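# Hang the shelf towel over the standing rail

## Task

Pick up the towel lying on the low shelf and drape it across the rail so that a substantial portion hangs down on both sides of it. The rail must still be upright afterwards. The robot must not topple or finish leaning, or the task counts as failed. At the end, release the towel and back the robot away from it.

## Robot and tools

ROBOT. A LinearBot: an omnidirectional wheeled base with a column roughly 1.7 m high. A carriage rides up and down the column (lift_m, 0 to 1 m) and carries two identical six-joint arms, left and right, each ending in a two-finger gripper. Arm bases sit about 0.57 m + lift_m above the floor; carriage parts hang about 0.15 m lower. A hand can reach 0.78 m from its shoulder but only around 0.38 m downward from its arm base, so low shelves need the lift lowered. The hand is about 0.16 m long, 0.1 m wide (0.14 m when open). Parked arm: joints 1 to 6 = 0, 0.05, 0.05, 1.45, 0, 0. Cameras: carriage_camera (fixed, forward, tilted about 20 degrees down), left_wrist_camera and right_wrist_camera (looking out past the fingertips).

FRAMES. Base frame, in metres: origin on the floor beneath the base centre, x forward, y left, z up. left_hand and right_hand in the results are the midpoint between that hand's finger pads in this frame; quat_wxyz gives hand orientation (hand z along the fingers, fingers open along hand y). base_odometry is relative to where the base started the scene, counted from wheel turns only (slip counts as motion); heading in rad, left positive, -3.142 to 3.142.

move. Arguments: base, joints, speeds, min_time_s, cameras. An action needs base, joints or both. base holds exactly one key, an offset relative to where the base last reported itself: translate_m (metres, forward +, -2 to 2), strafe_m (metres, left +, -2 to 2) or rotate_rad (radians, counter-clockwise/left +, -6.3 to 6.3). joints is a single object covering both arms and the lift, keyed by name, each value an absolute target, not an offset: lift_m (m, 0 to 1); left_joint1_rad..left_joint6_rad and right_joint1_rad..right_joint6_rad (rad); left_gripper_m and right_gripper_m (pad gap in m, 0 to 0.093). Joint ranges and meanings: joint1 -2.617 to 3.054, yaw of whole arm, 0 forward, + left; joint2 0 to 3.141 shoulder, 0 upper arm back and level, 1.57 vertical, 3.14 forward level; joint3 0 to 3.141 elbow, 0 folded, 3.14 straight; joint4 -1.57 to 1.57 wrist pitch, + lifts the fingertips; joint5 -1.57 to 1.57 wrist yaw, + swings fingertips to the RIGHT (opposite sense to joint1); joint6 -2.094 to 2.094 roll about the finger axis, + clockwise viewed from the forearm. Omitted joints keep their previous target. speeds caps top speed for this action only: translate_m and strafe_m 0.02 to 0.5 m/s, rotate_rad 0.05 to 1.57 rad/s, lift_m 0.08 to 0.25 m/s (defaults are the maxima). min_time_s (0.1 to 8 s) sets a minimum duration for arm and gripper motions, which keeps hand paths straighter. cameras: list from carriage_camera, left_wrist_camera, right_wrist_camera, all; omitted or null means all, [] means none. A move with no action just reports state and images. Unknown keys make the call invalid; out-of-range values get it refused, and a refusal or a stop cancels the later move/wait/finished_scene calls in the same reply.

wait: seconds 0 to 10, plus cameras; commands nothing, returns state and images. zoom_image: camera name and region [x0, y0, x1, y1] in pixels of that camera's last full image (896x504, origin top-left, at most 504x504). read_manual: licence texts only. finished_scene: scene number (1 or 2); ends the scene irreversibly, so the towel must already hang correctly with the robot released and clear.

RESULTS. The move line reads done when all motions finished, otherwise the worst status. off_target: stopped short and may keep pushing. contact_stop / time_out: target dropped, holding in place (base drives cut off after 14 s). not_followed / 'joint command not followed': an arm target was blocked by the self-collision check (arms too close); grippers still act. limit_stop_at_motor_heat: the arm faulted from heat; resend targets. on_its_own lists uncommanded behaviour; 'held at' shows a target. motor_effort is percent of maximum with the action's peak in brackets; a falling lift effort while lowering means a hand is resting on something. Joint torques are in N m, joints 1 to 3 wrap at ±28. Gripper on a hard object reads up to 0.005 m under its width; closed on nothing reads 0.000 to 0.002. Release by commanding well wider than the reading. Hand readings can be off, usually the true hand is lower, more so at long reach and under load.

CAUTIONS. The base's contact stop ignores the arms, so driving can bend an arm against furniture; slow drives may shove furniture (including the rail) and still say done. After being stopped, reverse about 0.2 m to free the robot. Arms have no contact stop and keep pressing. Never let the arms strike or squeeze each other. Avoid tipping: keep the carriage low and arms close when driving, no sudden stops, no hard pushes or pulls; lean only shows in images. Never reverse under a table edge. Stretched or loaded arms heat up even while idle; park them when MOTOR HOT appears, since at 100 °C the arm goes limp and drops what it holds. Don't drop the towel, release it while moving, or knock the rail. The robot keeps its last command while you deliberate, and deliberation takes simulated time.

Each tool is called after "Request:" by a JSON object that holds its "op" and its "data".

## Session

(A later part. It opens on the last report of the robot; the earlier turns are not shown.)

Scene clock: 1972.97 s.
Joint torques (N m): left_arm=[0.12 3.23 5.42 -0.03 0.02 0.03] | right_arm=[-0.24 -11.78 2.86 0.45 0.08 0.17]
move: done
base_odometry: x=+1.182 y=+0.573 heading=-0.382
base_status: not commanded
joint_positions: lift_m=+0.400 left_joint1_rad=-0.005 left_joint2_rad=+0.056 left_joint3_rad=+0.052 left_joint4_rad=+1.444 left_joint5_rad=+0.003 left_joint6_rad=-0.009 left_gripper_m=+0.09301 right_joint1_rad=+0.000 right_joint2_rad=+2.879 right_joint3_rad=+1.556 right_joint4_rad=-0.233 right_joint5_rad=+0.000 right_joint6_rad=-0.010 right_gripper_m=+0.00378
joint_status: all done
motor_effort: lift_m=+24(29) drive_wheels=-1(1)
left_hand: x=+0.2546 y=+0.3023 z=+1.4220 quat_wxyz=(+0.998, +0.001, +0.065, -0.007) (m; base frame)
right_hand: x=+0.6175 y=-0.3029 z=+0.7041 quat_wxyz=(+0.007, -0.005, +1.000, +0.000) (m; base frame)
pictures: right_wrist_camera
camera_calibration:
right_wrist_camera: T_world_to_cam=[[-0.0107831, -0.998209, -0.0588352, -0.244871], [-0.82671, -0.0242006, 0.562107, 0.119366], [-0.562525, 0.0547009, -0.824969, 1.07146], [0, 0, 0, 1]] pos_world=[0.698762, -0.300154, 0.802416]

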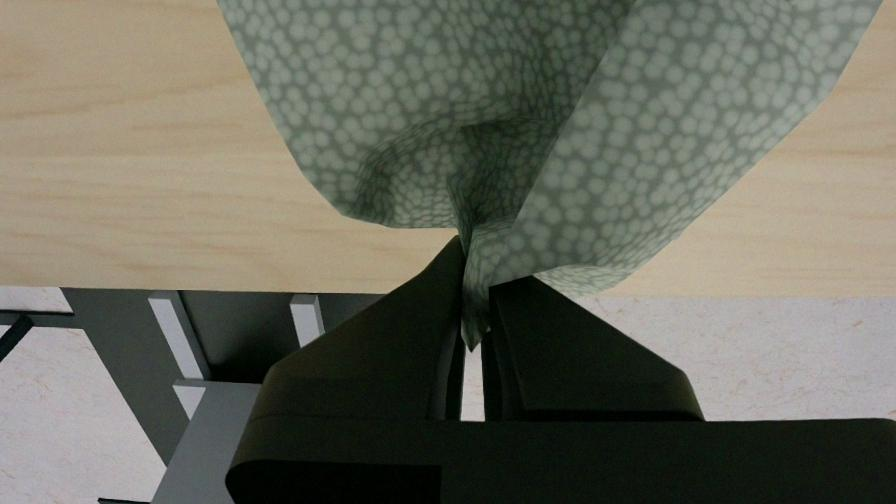

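Request:
{"op": "move", "data": {"joints": {"lift_m": 0.75}, "speeds": {"lift_m": 0.12}, "cameras": ["carriage_camera", "right_wrist_camera"]}}

Scene clock: 1978.83 s.
Joint torques (N m): left_arm=[0.12 3.23 5.49 -0.05 0.01 0.03] | right_arm=[-0.24 -12.44 2.93 0.39 0.08 0.17]
move: done
base_odometry: x=+1.182 y=+0.573 heading=-0.382
base_status: not commanded
joint_positions: lift_m=+0.750 left_joint1_rad=-0.005 left_joint2_rad=+0.056 left_joint3_rad=+0.052 left_joint4_rad=+1.444 left_joint5_rad=+0.003 left_joint6_rad=-0.009 left_gripper_m=+0.09301 right_joint1_rad=+0.000 right_joint2_rad=+2.885 right_joint3_rad=+1.555 right_joint4_rad=-0.230 right_joint5_rad=+0.000 right_joint6_rad=-0.010 right_gripper_m=+0.00378
joint_status: all done
motor_effort: lift_m=+25(30) drive_wheels=-1(1)
left_hand: x=+0.2546 y=+0.3023 z=+1.7720 quat_wxyz=(+0.998, +0.001, +0.065, -0.007) (m; base frame)
right_hand: x=+0.6155 y=-0.3029 z=+1.0518 quat_wxyz=(+0.005, -0.005, +1.000, +0.000) (m; base frame)
pictures: carriage_camera, right_wrist_camera
camera_calibration:
carriage_camera: T_world_to_cam=[[-0.00559344, -0.999683, -0.0245389, 0.0468879], [-0.377647, 0.0248338, -0.925616, 1.6849], [0.925933, 0.00408966, -0.377667, 0.522163], [0, 0, 0, 1]] pos_world=[0.153073, 0.00289509, 1.75793]
right_wrist_camera: T_world_to_cam=[[-0.0110074, -0.99821, -0.058793, -0.224344], [-0.82456, -0.0242002, 0.565257, -0.0823277], [-0.565668, 0.0547003, -0.822817, 1.35683], [0, 0, 0, 1]] pos_world=[0.697164, -0.300154, 1.14977]

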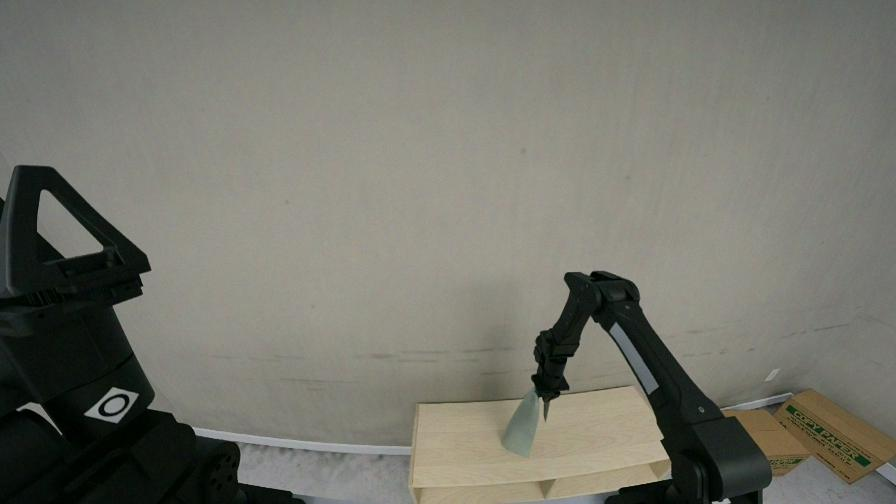

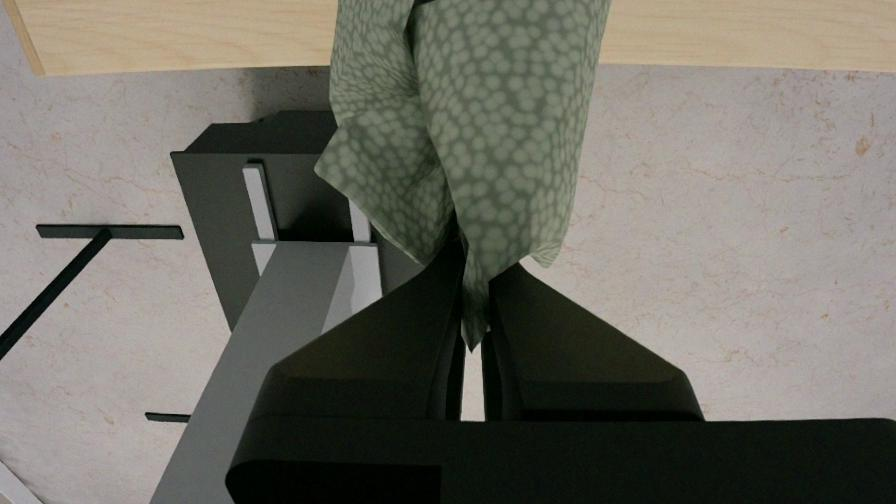

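Request:
{"op": "move", "data": {"base": {"translate_m": -0.5}, "speeds": {"translate_m": 0.15}, "cameras": ["carriage_camera", "right_wrist_camera"]}}

Scene clock: 1985.83 s.
Joint torques (N m): left_arm=[0.18 3.19 5.46 -0.08 0 0.02] | right_arm=[-0.27 -12.41 2.97 0.35 0.08 0.16]
move: done
base_odometry: x=+0.718 y=+0.760 heading=-0.382
base_status: done
joint_positions: lift_m=+0.750 left_joint1_rad=-0.005 left_joint2_rad=+0.056 left_joint3_rad=+0.052 left_joint4_rad=+1.445 left_joint5_rad=+0.003 left_joint6_rad=-0.009 left_gripper_m=+0.09301 right_joint1_rad=+0.000 right_joint2_rad=+2.885 right_joint3_rad=+1.555 right_joint4_rad=-0.230 right_joint5_rad=+0.000 right_joint6_rad=-0.010 right_gripper_m=+0.00378
joint_status: not commanded
motor_effort: lift_m=+25(25) drive_wheels=-1(9)
left_hand: x=+0.2545 y=+0.3023 z=+1.7720 quat_wxyz=(+0.998, +0.001, +0.065, -0.007) (m; base frame)
right_hand: x=+0.6156 y=-0.3029 z=+1.0518 quat_wxyz=(+0.005, -0.005, +1.000, +0.000) (m; base frame)
pictures: carriage_camera, right_wrist_camera
camera_calibration:
carriage_camera: T_world_to_cam=[[-0.00559344, -0.999683, -0.0245389, 0.0468879], [-0.377647, 0.0248338, -0.925616, 1.6849], [0.925933, 0.00408966, -0.377667, 0.522163], [0, 0, 0, 1]] pos_world=[0.153073, 0.00289509, 1.75793]
right_wrist_camera: T_world_to_cam=[[-0.010985, -0.99821, -0.0587972, -0.224352], [-0.824775, -0.0242002, 0.564942, -0.0817874], [-0.565354, 0.0547004, -0.823033, 1.35692], [0, 0, 0, 1]] pos_world=[0.69722, -0.300154, 1.14981]

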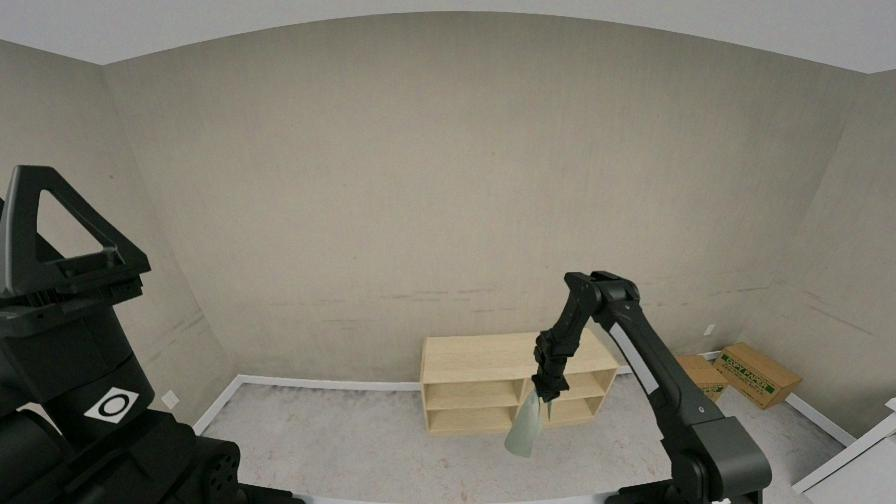

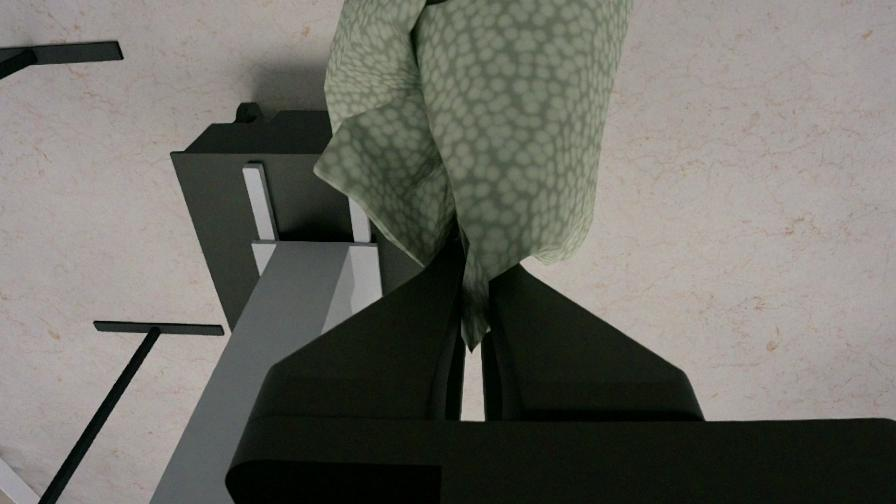

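Request:
{"op": "zoom_image", "data": {"camera": "carriage_camera", "region": [440, 330, 640, 500]}}

Request:
{"op": "move", "data": {"joints": {"left_joint1_rad": -0.2, "left_joint2_rad": 2.7, "left_joint3_rad": 2.16, "left_joint4_rad": 0.2, "left_joint5_rad": 1.5, "left_joint6_rad": 0, "left_gripper_m": 0.04}, "min_time_s": 2, "cameras": ["left_wrist_camera"]}}

Scaled by 2.520 from the camera's 896x504 image, which has a finer 1280x720 frame.

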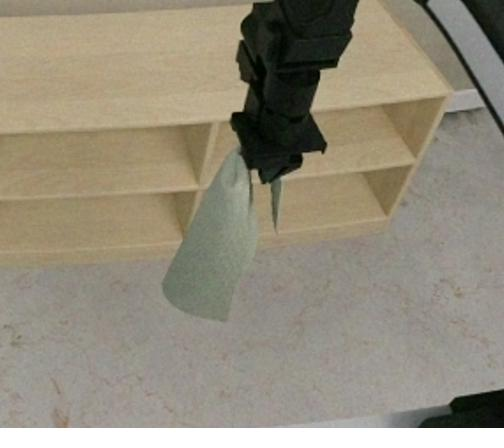

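Scene clock: 1991.07 s.
Joint torques (N m): left_arm=[-0.57 -13.72 8.53 1.61 0.39 0.04] | right_arm=[-0.25 -12.25 3.02 0.37 0.07 0.18]
move: done
base_odometry: x=+0.718 y=+0.760 heading=-0.382
base_status: not commanded
joint_positions: lift_m=+0.750 left_joint1_rad=-0.197 left_joint2_rad=+2.681 left_joint3_rad=+2.140 left_joint4_rad=+0.223 left_joint5_rad=+1.486 left_joint6_rad=-0.007 left_gripper_m=+0.04009 right_joint1_rad=+0.000 right_joint2_rad=+2.885 right_joint3_rad=+1.555 right_joint4_rad=-0.229 right_joint5_rad=+0.000 right_joint6_rad=-0.010 right_gripper_m=+0.00378
joint_status: all done
motor_effort: lift_m=+25(25) drive_wheels=+2(2)
left_hand: x=+0.7576 y=+0.0210 z=+1.4693 quat_wxyz=(+0.374, +0.451, +0.556, -0.589) (m; base frame)
right_hand: x=+0.6158 y=-0.3029 z=+1.0518 quat_wxyz=(+0.006, -0.005, +1.000, +0.000) (m; base frame)
pictures: left_wrist_camera
camera_calibration:
left_wrist_camera: T_world_to_cam=[[-0.946793, 0.124001, 0.296998, 0.276938], [-0.155059, 0.632896, -0.758551, 1.22058], [-0.28203, -0.764243, -0.579993, 1.20272], [0, 0, 0, 1]] pos_world=[0.790667, 0.112331, 1.54119]

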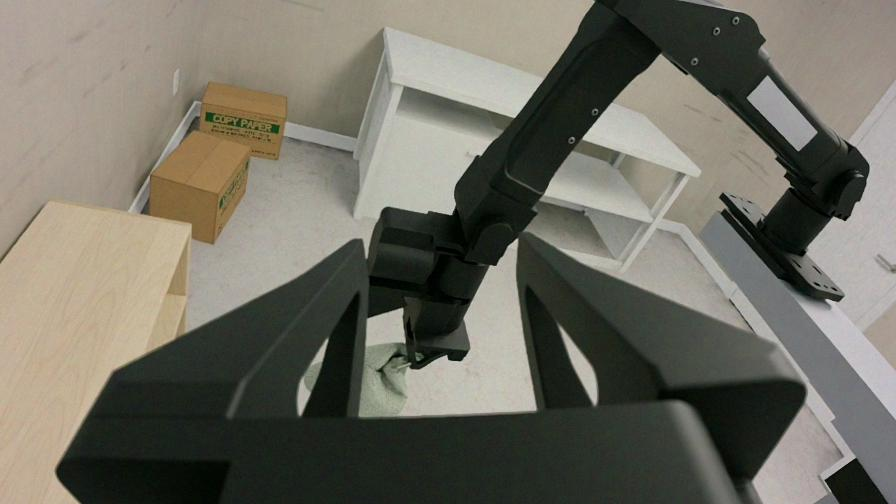

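Request:
{"op": "move", "data": {"joints": {"left_joint1_rad": -0.2, "left_joint2_rad": 3.0, "left_joint3_rad": 2.0, "left_joint4_rad": 0.9, "left_joint5_rad": 1.5, "left_joint6_rad": 0, "left_gripper_m": 0.09}, "min_time_s": 2, "cameras": ["left_wrist_camera"]}}

Scene clock: 1997.87 s.
Joint torques (N m): left_arm=[-0.59 -12.57 5.09 2 0.24 0.01] | right_arm=[-0.2 -12.4 3.03 0.37 0.07 0.17]
move: done
base_odometry: x=+0.718 y=+0.760 heading=-0.382
base_status: not commanded
joint_positions: lift_m=+0.750 left_joint1_rad=-0.197 left_joint2_rad=+2.973 left_joint3_rad=+2.008 left_joint4_rad=+0.884 left_joint5_rad=+1.489 left_joint6_rad=-0.007 left_gripper_m=+0.08992 right_joint1_rad=+0.000 right_joint2_rad=+2.885 right_joint3_rad=+1.555 right_joint4_rad=-0.229 right_joint5_rad=+0.000 right_joint6_rad=-0.010 right_gripper_m=+0.00378
joint_status: all done
motor_effort: lift_m=+25(25) drive_wheels=+2(2)
left_hand: x=+0.7333 y=+0.0258 z=+1.3240 quat_wxyz=(+0.445, +0.508, +0.495, -0.546) (m; base frame)
right_hand: x=+0.6158 y=-0.3029 z=+1.0518 quat_wxyz=(+0.006, -0.005, +1.000, +0.000) (m; base frame)
pictures: left_wrist_camera
camera_calibration:
left_wrist_camera: T_world_to_cam=[[-0.988694, 0.1347, 0.0658782, 0.633022], [0.0278111, 0.596451, -0.802168, 1.02817], [-0.147345, -0.791266, -0.593454, 1.03506], [0, 0, 0, 1]] pos_world=[0.749781, 0.120482, 1.39732]

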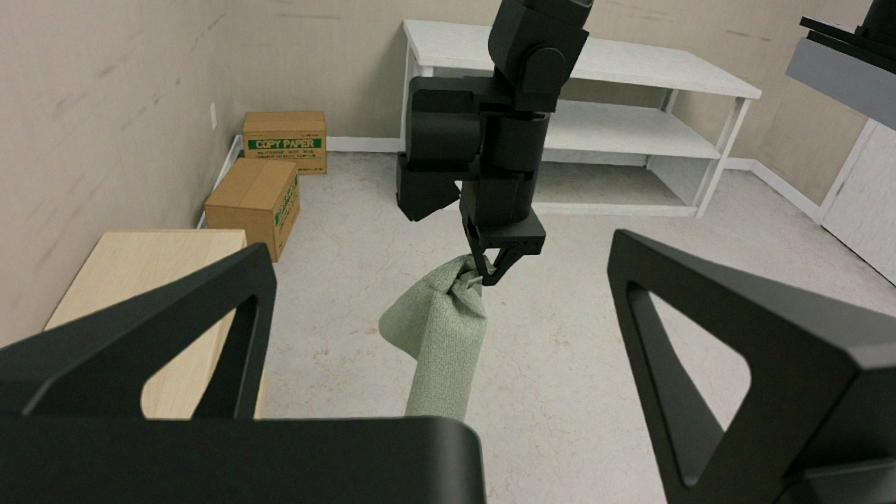

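Request:
{"op": "move", "data": {"joints": {"left_joint1_rad": 0.25, "left_joint2_rad": 3.0, "left_joint3_rad": 2.0, "left_joint4_rad": 0.9, "left_joint5_rad": 1.56, "left_joint6_rad": 0, "left_gripper_m": 0.09}, "min_time_s": 1.5, "cameras": ["left_wrist_camera"]}}

Scene clock: 2007.50 s.
Joint torques (N m): left_arm=[-0.24 -12.56 5.09 1.94 0.27 0] | right_arm=[-0.27 -12.4 3.06 0.36 0.07 0.17]
move: done
base_odometry: x=+0.718 y=+0.760 heading=-0.382
base_status: not commanded
joint_positions: lift_m=+0.750 left_joint1_rad=+0.248 left_joint2_rad=+2.973 left_joint3_rad=+2.008 left_joint4_rad=+0.886 left_joint5_rad=+1.547 left_joint6_rad=-0.007 left_gripper_m=+0.08992 right_joint1_rad=+0.000 right_joint2_rad=+2.885 right_joint3_rad=+1.555 right_joint4_rad=-0.229 right_joint5_rad=+0.000 right_joint6_rad=-0.010 right_gripper_m=+0.00378
joint_status: all done
motor_effort: lift_m=+25(25) drive_wheels=+2(2)
left_hand: x=+0.7932 y=+0.2708 z=+1.3250 quat_wxyz=(+0.544, +0.403, +0.582, -0.451) (m; base frame)
right_hand: x=+0.6158 y=-0.3029 z=+1.0518 quat_wxyz=(+0.006, -0.005, +1.000, +0.000) (m; base frame)
pictures: left_wrist_camera
camera_calibration:
left_wrist_camera: T_world_to_cam=[[-0.966528, -0.248516, 0.0637493, 0.748127], [-0.196952, 0.559458, -0.805119, 1.07342], [0.16442, -0.790725, -0.589678, 0.985846], [0, 0, 0, 1]] pos_world=[0.772405, 0.364922, 1.39787]

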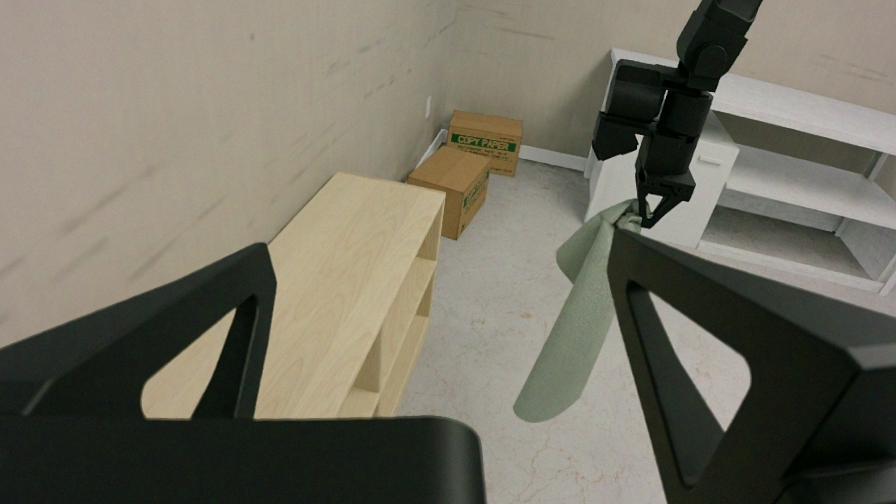

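Request:
{"op": "move", "data": {"joints": {"left_joint1_rad": 0, "left_joint2_rad": 0.05, "left_joint3_rad": 0.05, "left_joint4_rad": 1.45, "left_joint5_rad": 0, "left_joint6_rad": 0, "right_joint2_rad": 1.6, "right_joint3_rad": 1.36, "right_joint4_rad": -1.331}, "min_time_s": 3.5, "cameras": ["right_wrist_camera"]}}

Request:
{"op": "move", "data": {"base": {"strafe_m": -0.4}, "joints": {"lift_m": 0.35}, "speeds": {"strafe_m": 0.2, "lift_m": 0.15}, "cameras": ["carriage_camera", "right_wrist_camera"]}}

Scene clock: 2039.57 s.
Joint torques (N m): left_arm=[-0.87 2.78 4.92 0.13 -0.1 0.01] | right_arm=[-0.23 -10.17 5.67 0.19 0.07 0.18]
move: done
base_odometry: x=+0.718 y=+0.760 heading=-0.382
base_status: not commanded
joint_positions: lift_m=+0.750 left_joint1_rad=+0.006 left_joint2_rad=+0.061 left_joint3_rad=+0.059 left_joint4_rad=+1.431 left_joint5_rad=+0.015 left_joint6_rad=-0.007 left_gripper_m=+0.08992 right_joint1_rad=+0.000 right_joint2_rad=+1.626 right_joint3_rad=+1.369 right_joint4_rad=-1.315 right_joint5_rad=+0.000 right_joint6_rad=-0.010 right_gripper_m=+0.00378
joint_status: all done
motor_effort: lift_m=+25(25) drive_wheels=+2(2)
left_hand: x=+0.2573 y=+0.3006 z=+1.7733 quat_wxyz=(+0.997, +0.007, +0.071, -0.001) (m; base frame)
right_hand: x=+0.5074 y=-0.3029 z=+1.4679 quat_wxyz=(-0.001, -0.005, +1.000, +0.000) (m; base frame)
pictures: right_wrist_camera
camera_calibration:
right_wrist_camera: T_world_to_cam=[[-0.0117019, -0.99821, -0.0586566, -0.200936], [-0.817818, -0.024199, 0.574968, -0.424422], [-0.575358, 0.0546986, -0.81607, 1.63307], [0, 0, 0, 1]] pos_world=[0.590148, -0.300173, 1.56494]

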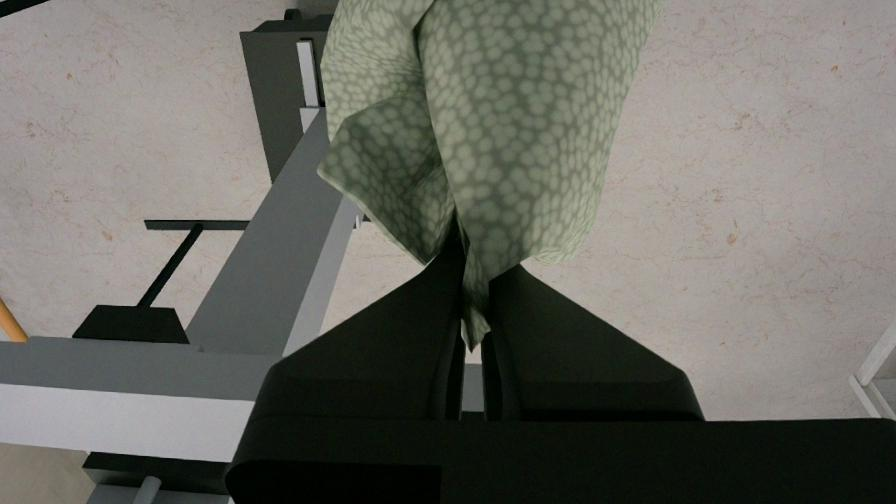

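Scene clock: 2043.10 s.
Joint torques (N m): left_arm=[-0.65 3.11 5.34 0.11 -0.07 -0.02] | right_arm=[-0.28 -9.24 6.23 0.14 0.08 0.18]
move: done
base_odometry: x=+0.569 y=+0.389 heading=-0.382
base_status: done
joint_positions: lift_m=+0.350 left_joint1_rad=+0.004 left_joint2_rad=+0.058 left_joint3_rad=+0.053 left_joint4_rad=+1.434 left_joint5_rad=+0.010 left_joint6_rad=-0.007 left_gripper_m=+0.08992 right_joint1_rad=+0.001 right_joint2_rad=+1.616 right_joint3_rad=+1.362 right_joint4_rad=-1.320 right_joint5_rad=-0.001 right_joint6_rad=-0.010 right_gripper_m=+0.00378
joint_status: all done
motor_effort: lift_m=+20(20) drive_wheels=-2(8)
left_hand: x=+0.2573 y=+0.3014 z=+1.3724 quat_wxyz=(+0.997, +0.004, +0.071, -0.002) (m; base frame)
right_hand: x=+0.5044 y=-0.3025 z=+1.0693 quat_wxyz=(-0.001, -0.006, +1.000, +0.000) (m; base frame)
pictures: carriage_camera, right_wrist_camera
camera_calibration:
carriage_camera: T_world_to_cam=[[-0.00559344, -0.999683, -0.0245389, 0.0370867], [-0.377647, 0.0248338, -0.925616, 1.31519], [0.925933, 0.00408966, -0.377667, 0.371317], [0, 0, 0, 1]] pos_world=[0.153073, 0.00289509, 1.35851]
right_wrist_camera: T_world_to_cam=[[-0.0110319, -0.998173, -0.0594, -0.223537], [-0.81692, -0.02526, 0.576197, -0.19975], [-0.576645, 0.0548816, -0.815149, 1.30576], [0, 0, 0, 1]] pos_world=[0.587314, -0.299837, 1.16621]

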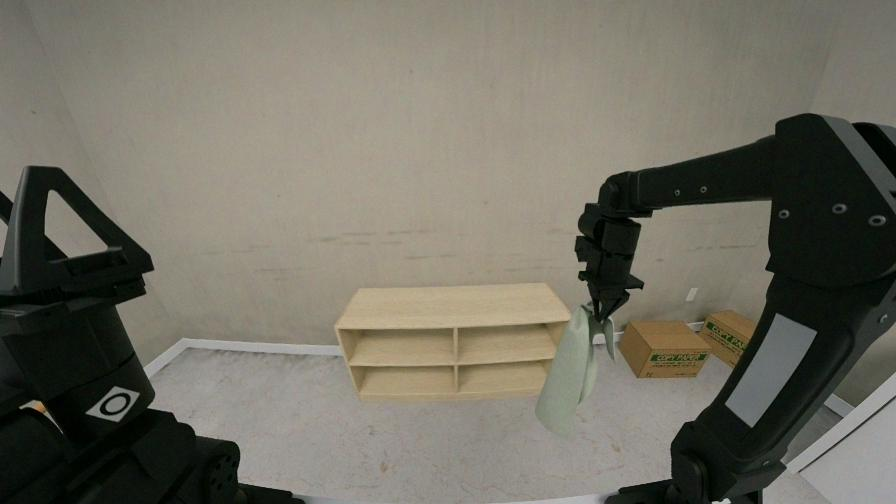

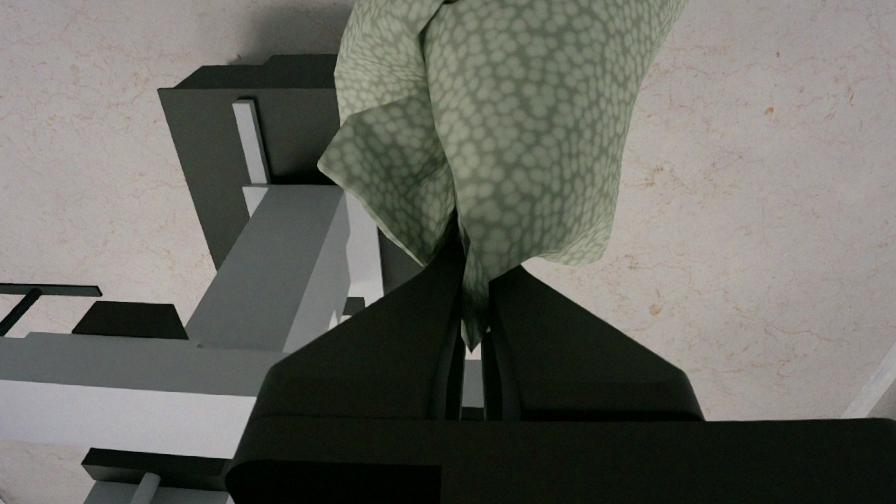

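Request:
{"op": "move", "data": {"base": {"rotate_rad": 1.57}, "speeds": {"rotate_rad": 0.5}, "cameras": ["carriage_camera"]}}

Scene clock: 2049.03 s.
Joint torques (N m): left_arm=[-0.68 3.07 5.42 0.09 -0.08 0] | right_arm=[-0.2 -9.2 6.22 0.2 0.06 0.18]
move: done
base_odometry: x=+0.569 y=+0.389 heading=+1.188
base_status: done
joint_positions: lift_m=+0.350 left_joint1_rad=+0.004 left_joint2_rad=+0.058 left_joint3_rad=+0.053 left_joint4_rad=+1.436 left_joint5_rad=+0.009 left_joint6_rad=-0.007 left_gripper_m=+0.08993 right_joint1_rad=+0.001 right_joint2_rad=+1.616 right_joint3_rad=+1.362 right_joint4_rad=-1.323 right_joint5_rad=-0.001 right_joint6_rad=-0.010 right_gripper_m=+0.00378
joint_status: not commanded
motor_effort: lift_m=+20(20) drive_wheels=+7(11)
left_hand: x=+0.2569 y=+0.3015 z=+1.3724 quat_wxyz=(+0.998, +0.004, +0.070, -0.002) (m; base frame)
right_hand: x=+0.5034 y=-0.3026 z=+1.0693 quat_wxyz=(-0.003, -0.005, +1.000, +0.000) (m; base frame)
pictures: carriage_camera
camera_calibration:
carriage_camera: T_world_to_cam=[[-0.00559344, -0.999683, -0.0245389, 0.0370867], [-0.377647, 0.0248338, -0.925616, 1.31519], [0.925933, 0.00408966, -0.377667, 0.371317], [0, 0, 0, 1]] pos_world=[0.153073, 0.00289509, 1.35851]

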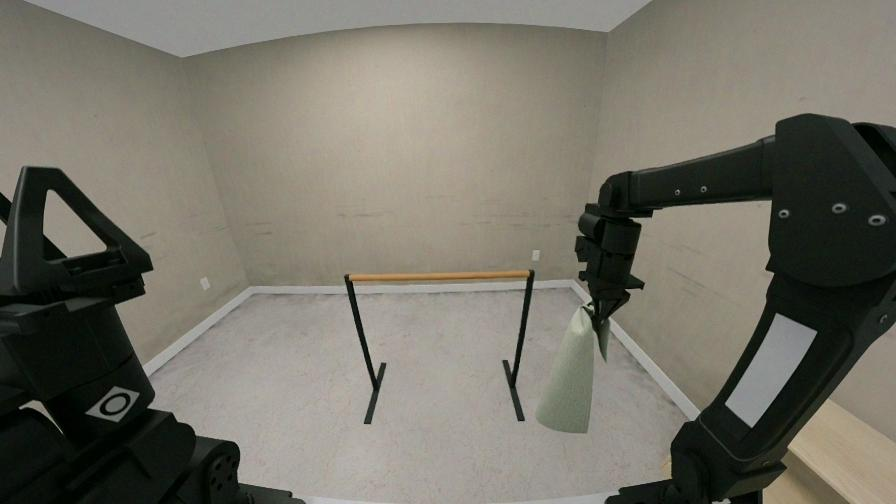

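Request:
{"op": "move", "data": {"base": {"translate_m": 0.25}, "joints": {"lift_m": 0.63}, "speeds": {"translate_m": 0.2, "lift_m": 0.15}, "cameras": []}}

Request:
{"op": "move", "data": {"joints": {"right_joint1_rad": 0.45, "right_joint2_rad": 2.9, "right_joint3_rad": 1.9, "right_joint4_rad": -0.571, "right_joint5_rad": 0, "right_joint6_rad": 0}, "min_time_s": 3, "cameras": ["carriage_camera", "right_wrist_camera"]}}

Scene clock: 2056.93 s.
Joint torques (N m): left_arm=[-0.69 3.18 5.53 0.03 -0.06 0] | right_arm=[-0.27 -9.07 6.39 0.23 0.08 0.16]
move: done
base_odometry: x=+0.662 y=+0.621 heading=+1.189
base_status: done
joint_positions: lift_m=+0.630 left_joint1_rad=+0.004 left_joint2_rad=+0.056 left_joint3_rad=+0.052 left_joint4_rad=+1.439 left_joint5_rad=+0.009 left_joint6_rad=-0.007 left_gripper_m=+0.08993 right_joint1_rad=+0.001 right_joint2_rad=+1.615 right_joint3_rad=+1.360 right_joint4_rad=-1.326 right_joint5_rad=-0.001 right_joint6_rad=-0.010 right_gripper_m=+0.00378
joint_status: all done
motor_effort: lift_m=+25(30) drive_wheels=+7(15)
left_hand: x=+0.2558 y=+0.3015 z=+1.6519 quat_wxyz=(+0.998, +0.004, +0.068, -0.002) (m; base frame)
right_hand: x=+0.5022 y=-0.3026 z=+1.3485 quat_wxyz=(-0.005, -0.005, +1.000, +0.000) (m; base frame)
pictures: none
No camera images: "cameras" was empty.

Scene clock: 2060.23 s.
Joint torques (N m): left_arm=[-0.59 3.19 5.35 0.04 -0.06 -0.01] | right_arm=[0.38 -13.11 6.24 0.4 0.07 0.17]
move: done
base_odometry: x=+0.662 y=+0.621 heading=+1.189
base_status: not commanded
joint_positions: lift_m=+0.630 left_joint1_rad=+0.004 left_joint2_rad=+0.056 left_joint3_rad=+0.052 left_joint4_rad=+1.439 left_joint5_rad=+0.009 left_joint6_rad=-0.007 left_gripper_m=+0.08993 right_joint1_rad=+0.444 right_joint2_rad=+2.875 right_joint3_rad=+1.882 right_joint4_rad=-0.588 right_joint5_rad=-0.001 right_joint6_rad=-0.010 right_gripper_m=+0.00378
joint_status: all done
motor_effort: lift_m=+25(25) drive_wheels=+7(7)
left_hand: x=+0.2558 y=+0.3015 z=+1.6519 quat_wxyz=(+0.998, +0.004, +0.068, -0.002) (m; base frame)
right_hand: x=+0.6332 y=-0.1066 z=+0.9858 quat_wxyz=(-0.004, -0.225, +0.974, +0.000) (m; base frame)
pictures: carriage_camera, right_wrist_camera
camera_calibration:
carriage_camera: T_world_to_cam=[[-0.00559344, -0.999683, -0.0245389, 0.0439433], [-0.377647, 0.0248338, -0.925616, 1.57383], [0.925933, 0.00408966, -0.377667, 0.476845], [0, 0, 0, 1]] pos_world=[0.153073, 0.00289509, 1.63793]
right_wrist_camera: T_world_to_cam=[[0.417119, -0.906889, -0.0597032, -0.292632], [-0.724134, -0.371321, 0.581164, -0.141986], [-0.54922, -0.199181, -0.811594, 1.25332], [0, 0, 0, 1]] pos_world=[0.707594, -0.0684695, 1.08223]

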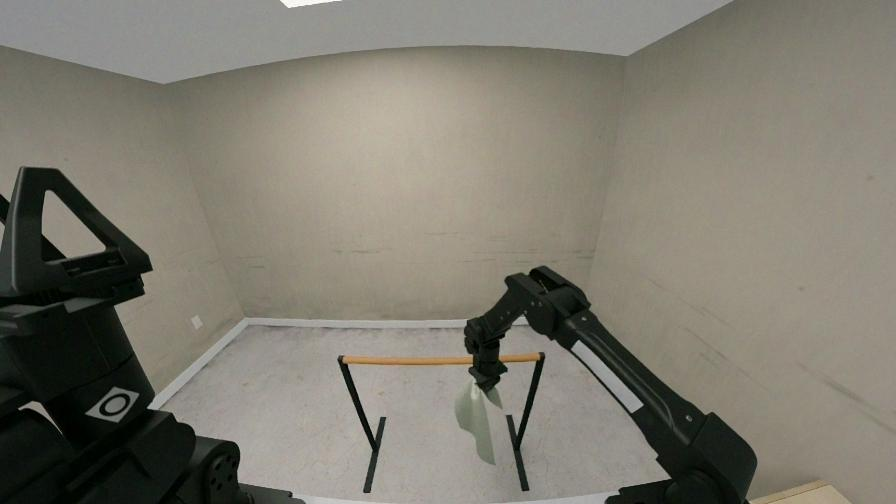

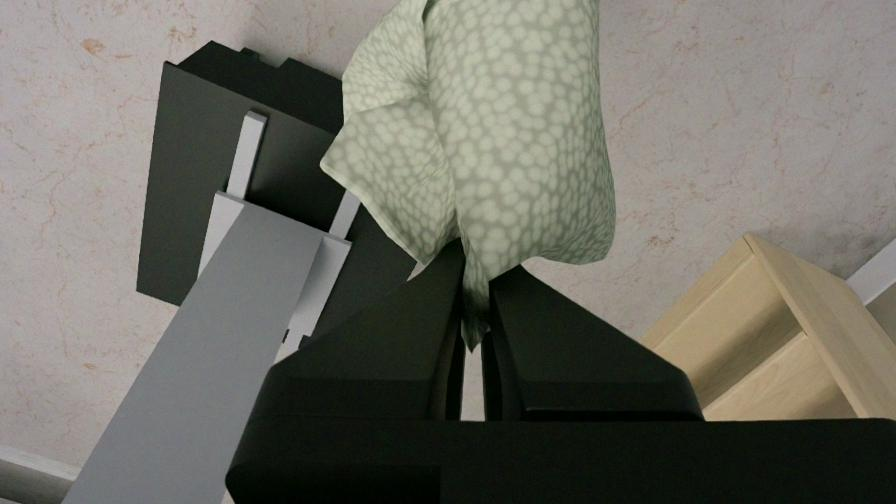

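Request:
{"op": "move", "data": {"base": {"translate_m": 0.3}, "speeds": {"translate_m": 0.1}, "cameras": ["carriage_camera", "right_wrist_camera"]}}

Scene clock: 2067.33 s.
Joint torques (N m): left_arm=[-0.65 3.17 5.5 0 -0.08 -0.02] | right_arm=[0.25 -12.89 6.39 0.38 0.12 0.16]
move: done
base_odometry: x=+0.773 y=+0.899 heading=+1.190
base_status: done
joint_positions: lift_m=+0.630 left_joint1_rad=+0.004 left_joint2_rad=+0.056 left_joint3_rad=+0.052 left_joint4_rad=+1.442 left_joint5_rad=+0.009 left_joint6_rad=-0.007 left_gripper_m=+0.08993 right_joint1_rad=+0.448 right_joint2_rad=+2.875 right_joint3_rad=+1.882 right_joint4_rad=-0.584 right_joint5_rad=-0.001 right_joint6_rad=-0.010 right_gripper_m=+0.00375
joint_status: not commanded
motor_effort: lift_m=+25(25) drive_wheels=+7(15)
left_hand: x=+0.2551 y=+0.3015 z=+1.6520 quat_wxyz=(+0.998, +0.004, +0.067, -0.002) (m; base frame)
right_hand: x=+0.6332 y=-0.1048 z=+0.9857 quat_wxyz=(-0.003, -0.227, +0.974, +0.000) (m; base frame)
pictures: carriage_camera, right_wrist_camera
camera_calibration:
carriage_camera: T_world_to_cam=[[-0.00559344, -0.999683, -0.0245389, 0.0439433], [-0.377647, 0.0248338, -0.925616, 1.57383], [0.925933, 0.00408966, -0.377667, 0.476845], [0, 0, 0, 1]] pos_world=[0.153073, 0.00289509, 1.63793]
right_wrist_camera: T_world_to_cam=[[0.420752, -0.905232, -0.059361, -0.293421], [-0.724402, -0.37465, 0.578688, -0.139007], [-0.546086, -0.200483, -0.813386, 1.25314], [0, 0, 0, 1]] pos_world=[0.707084, -0.0664598, 1.08231]

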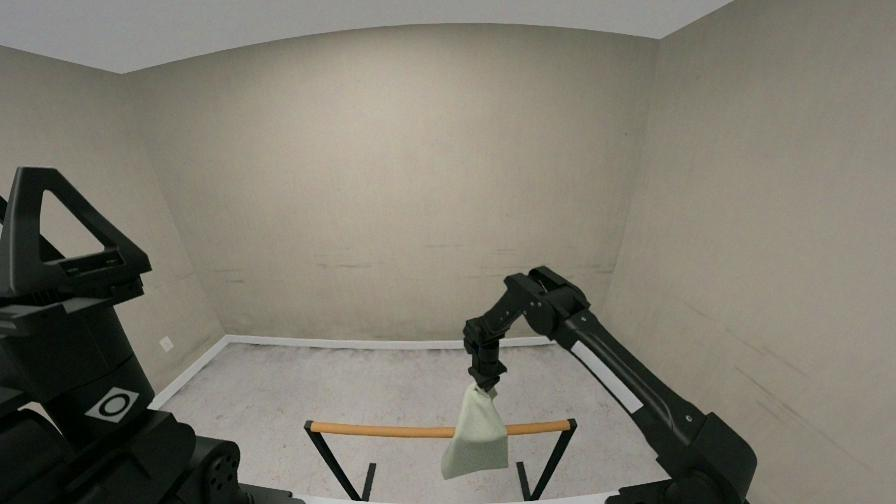

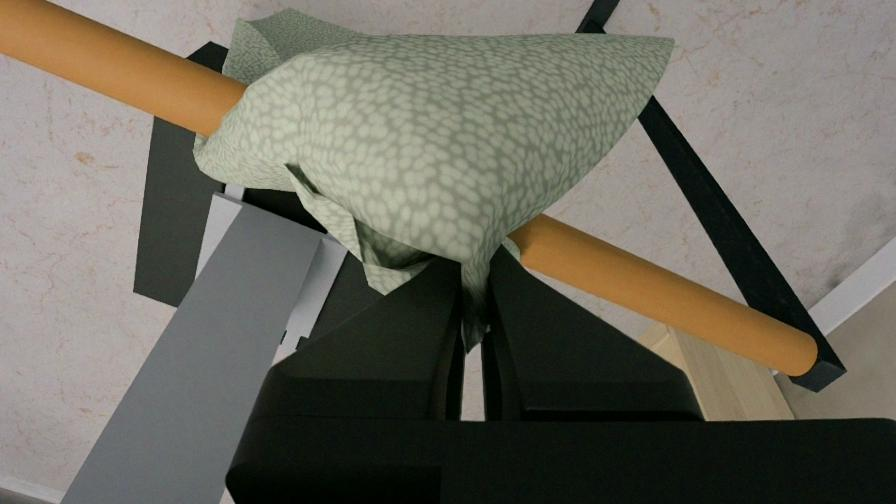

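Request:
{"op": "zoom_image", "data": {"camera": "carriage_camera", "region": [380, 340, 600, 500]}}

Scaled by 2.291 from the camera's 896x504 image, which has a finer 1280x720 frame.

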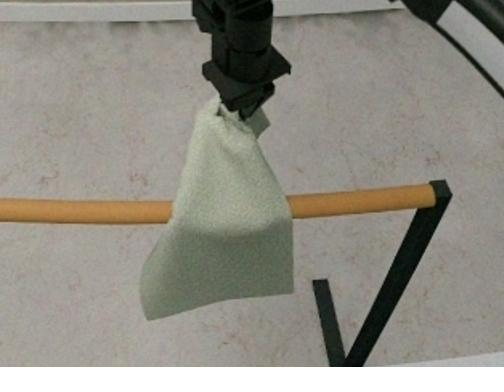

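Request:
{"op": "move", "data": {"base": {"translate_m": 0.055}, "speeds": {"translate_m": 0.08}, "cameras": []}}

Request:
{"op": "move", "data": {"joints": {"lift_m": 0.45}, "speeds": {"lift_m": 0.08}, "cameras": ["carriage_camera", "right_wrist_camera"]}}

Scene clock: 2078.13 s.
Joint torques (N m): left_arm=[-0.66 3.17 5.44 -0.03 -0.07 -0.01] | right_arm=[-0.35 -13.09 6.26 0.43 0.08 0.15]
move: done
base_odometry: x=+0.793 y=+0.950 heading=+1.191
base_status: done
joint_positions: lift_m=+0.630 left_joint1_rad=+0.004 left_joint2_rad=+0.056 left_joint3_rad=+0.052 left_joint4_rad=+1.444 left_joint5_rad=+0.009 left_joint6_rad=-0.007 left_gripper_m=+0.08993 right_joint1_rad=+0.449 right_joint2_rad=+2.875 right_joint3_rad=+1.882 right_joint4_rad=-0.583 right_joint5_rad=-0.001 right_joint6_rad=-0.010 right_gripper_m=+0.00373
joint_status: not commanded
motor_effort: lift_m=+25(25) drive_wheels=-6(15)
left_hand: x=+0.2547 y=+0.3015 z=+1.6520 quat_wxyz=(+0.998, +0.004, +0.066, -0.002) (m; base frame)
right_hand: x=+0.6329 y=-0.1042 z=+0.9855 quat_wxyz=(-0.003, -0.228, +0.974, +0.000) (m; base frame)
pictures: none
No camera images: "cameras" was empty.

Scene clock: 2080.73 s.
Joint torques (N m): left_arm=[-0.68 3.15 5.42 -0.01 -0.08 -0.01] | right_arm=[-0.2 -13.61 5.94 0.4 0.09 0.18]
move: done
base_odometry: x=+0.793 y=+0.950 heading=+1.191
base_status: not commanded
joint_positions: lift_m=+0.450 left_joint1_rad=+0.004 left_joint2_rad=+0.056 left_joint3_rad=+0.052 left_joint4_rad=+1.444 left_joint5_rad=+0.009 left_joint6_rad=-0.007 left_gripper_m=+0.08993 right_joint1_rad=+0.449 right_joint2_rad=+2.880 right_joint3_rad=+1.887 right_joint4_rad=-0.582 right_joint5_rad=-0.001 right_joint6_rad=-0.010 right_gripper_m=+0.00373
joint_status: all done
motor_effort: lift_m=+20(20) drive_wheels=+7(7)
left_hand: x=+0.2547 y=+0.3015 z=+1.4726 quat_wxyz=(+0.998, +0.004, +0.066, -0.002) (m; base frame)
right_hand: x=+0.6333 y=-0.1040 z=+0.8048 quat_wxyz=(-0.002, -0.228, +0.974, +0.000) (m; base frame)
pictures: carriage_camera, right_wrist_camera
camera_calibration:
carriage_camera: T_world_to_cam=[[-0.00559344, -0.999683, -0.0245389, 0.0395404], [-0.377647, 0.0248338, -0.925616, 1.40775], [0.925933, 0.00408966, -0.377667, 0.409082], [0, 0, 0, 1]] pos_world=[0.153073, 0.00289509, 1.45851]
right_wrist_camera: T_world_to_cam=[[0.422194, -0.904559, -0.0593753, -0.304284], [-0.724426, -0.376042, 0.577754, -0.0333241], [-0.544941, -0.200911, -0.814048, 1.10607], [0, 0, 0, 1]] pos_world=[0.707066, -0.0655528, 0.901577]

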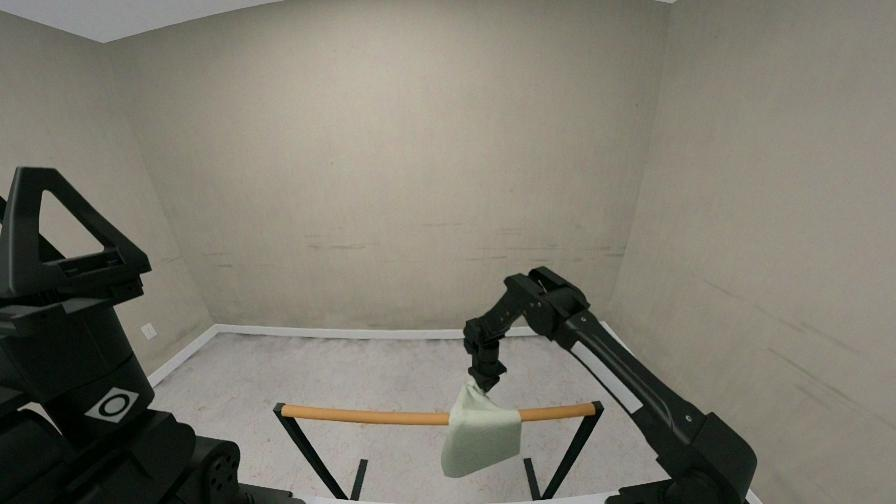

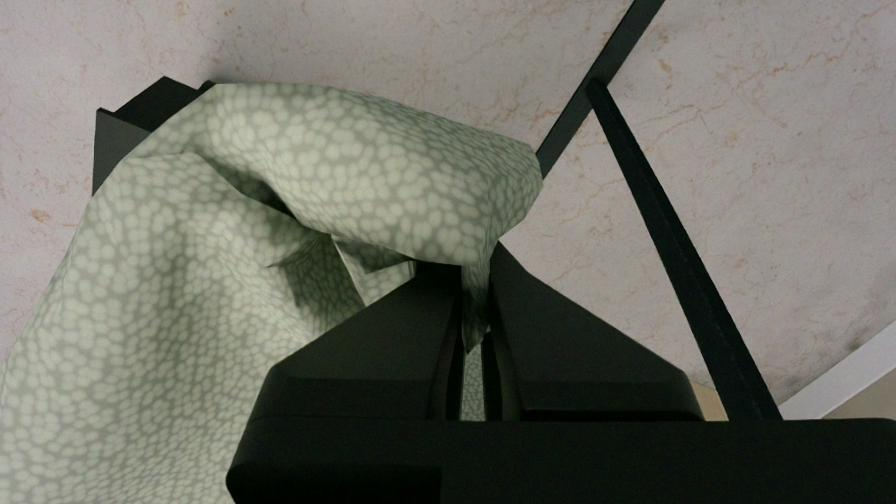

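Request:
{"op": "move", "data": {"joints": {"lift_m": 0.31}, "speeds": {"lift_m": 0.08}, "cameras": ["carriage_camera", "right_wrist_camera"]}}

Scene clock: 2086.07 s.
Joint torques (N m): left_arm=[-0.66 3.11 5.41 -0.05 -0.08 0] | right_arm=[-0.1 -13.79 5.7 0.45 0.08 0.17]
move: done
base_odometry: x=+0.793 y=+0.950 heading=+1.191
base_status: not commanded
joint_positions: lift_m=+0.310 left_joint1_rad=+0.004 left_joint2_rad=+0.056 left_joint3_rad=+0.052 left_joint4_rad=+1.444 left_joint5_rad=+0.009 left_joint6_rad=-0.007 left_gripper_m=+0.08993 right_joint1_rad=+0.449 right_joint2_rad=+2.882 right_joint3_rad=+1.890 right_joint4_rad=-0.581 right_joint5_rad=-0.001 right_joint6_rad=-0.010 right_gripper_m=+0.00373
joint_status: all done
motor_effort: lift_m=+20(20) drive_wheels=+7(7)
left_hand: x=+0.2547 y=+0.3015 z=+1.3326 quat_wxyz=(+0.998, +0.004, +0.066, -0.002) (m; base frame)
right_hand: x=+0.6342 y=-0.1035 z=+0.6645 quat_wxyz=(-0.001, -0.228, +0.974, +0.000) (m; base frame)
pictures: carriage_camera, right_wrist_camera
camera_calibration:
carriage_camera: T_world_to_cam=[[-0.00559344, -0.999683, -0.0245389, 0.0361049], [-0.377647, 0.0248338, -0.925616, 1.27816], [0.925933, 0.00408966, -0.377667, 0.356207], [0, 0, 0, 1]] pos_world=[0.153073, 0.00289509, 1.3185]
right_wrist_camera: T_world_to_cam=[[0.422337, -0.90449, -0.0594083, -0.312668], [-0.725813, -0.376711, 0.575574, 0.0508642], [-0.542981, -0.199966, -0.815589, 0.992252], [0, 0, 0, 1]] pos_world=[0.707742, -0.0652267, 0.761419]

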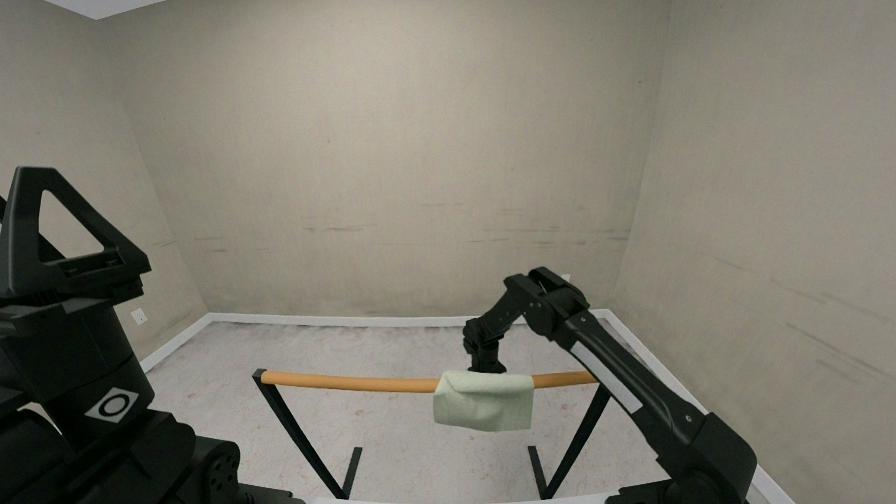

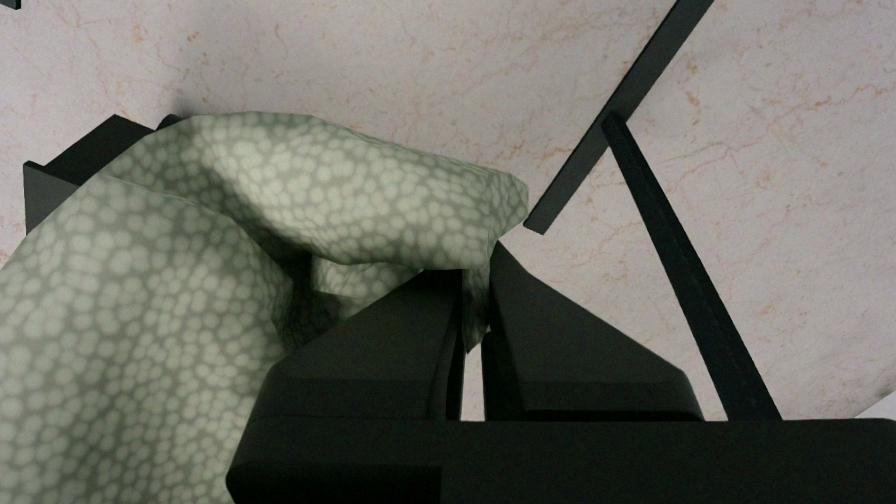

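Request:
{"op": "move", "data": {"joints": {"right_gripper_m": 0.093}, "min_time_s": 3, "cameras": ["carriage_camera", "right_wrist_camera"]}}

Scene clock: 2094.93 s.
Joint torques (N m): left_arm=[-0.61 3.14 5.41 -0.03 -0.09 -0.02] | right_arm=[-0.13 -13.7 5.65 0.38 0.08 0.15]
move: done
base_odometry: x=+0.793 y=+0.950 heading=+1.191
base_status: not commanded
joint_positions: lift_m=+0.310 left_joint1_rad=+0.004 left_joint2_rad=+0.056 left_joint3_rad=+0.052 left_joint4_rad=+1.444 left_joint5_rad=+0.009 left_joint6_rad=-0.007 left_gripper_m=+0.08993 right_joint1_rad=+0.449 right_joint2_rad=+2.882 right_joint3_rad=+1.890 right_joint4_rad=-0.581 right_joint5_rad=-0.001 right_joint6_rad=-0.010 right_gripper_m=+0.09289
joint_status: all done
motor_effort: lift_m=+20(20) drive_wheels=+7(7)
left_hand: x=+0.2547 y=+0.3015 z=+1.3326 quat_wxyz=(+0.998, +0.004, +0.066, -0.002) (m; base frame)
right_hand: x=+0.6342 y=-0.1035 z=+0.6645 quat_wxyz=(-0.001, -0.228, +0.974, +0.000) (m; base frame)
pictures: carriage_camera, right_wrist_camera
camera_calibration:
carriage_camera: T_world_to_cam=[[-0.00559344, -0.999683, -0.0245389, 0.0361049], [-0.377647, 0.0248338, -0.925616, 1.27816], [0.925933, 0.00408966, -0.377667, 0.356207], [0, 0, 0, 1]] pos_world=[0.153073, 0.00289509, 1.3185]
right_wrist_camera: T_world_to_cam=[[0.422337, -0.90449, -0.0594083, -0.312668], [-0.725813, -0.376711, 0.575574, 0.0508642], [-0.542981, -0.199966, -0.815589, 0.992252], [0, 0, 0, 1]] pos_world=[0.707742, -0.0652267, 0.761419]

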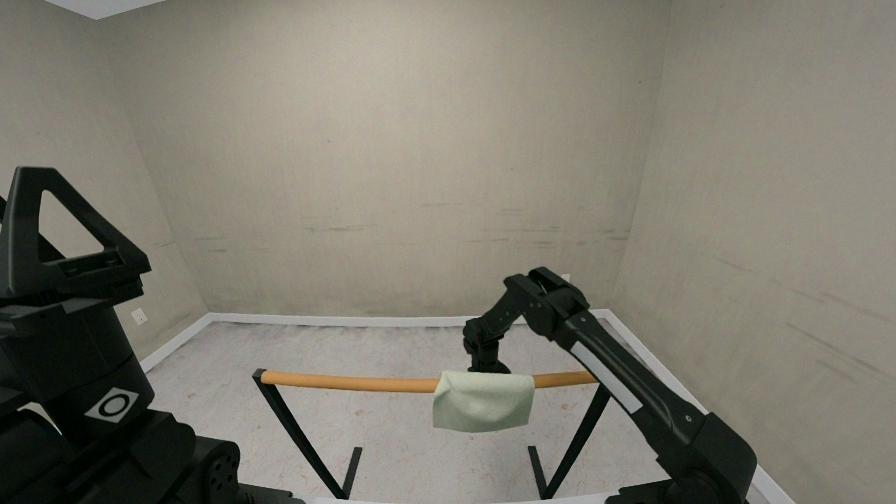

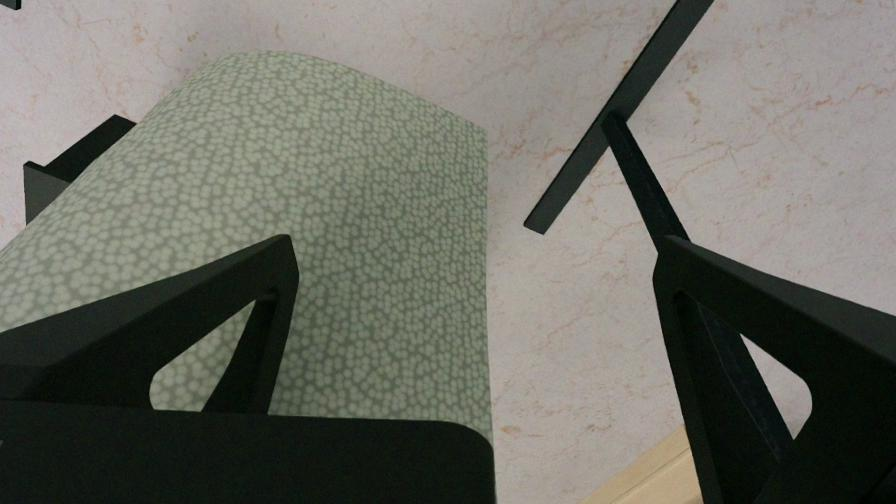

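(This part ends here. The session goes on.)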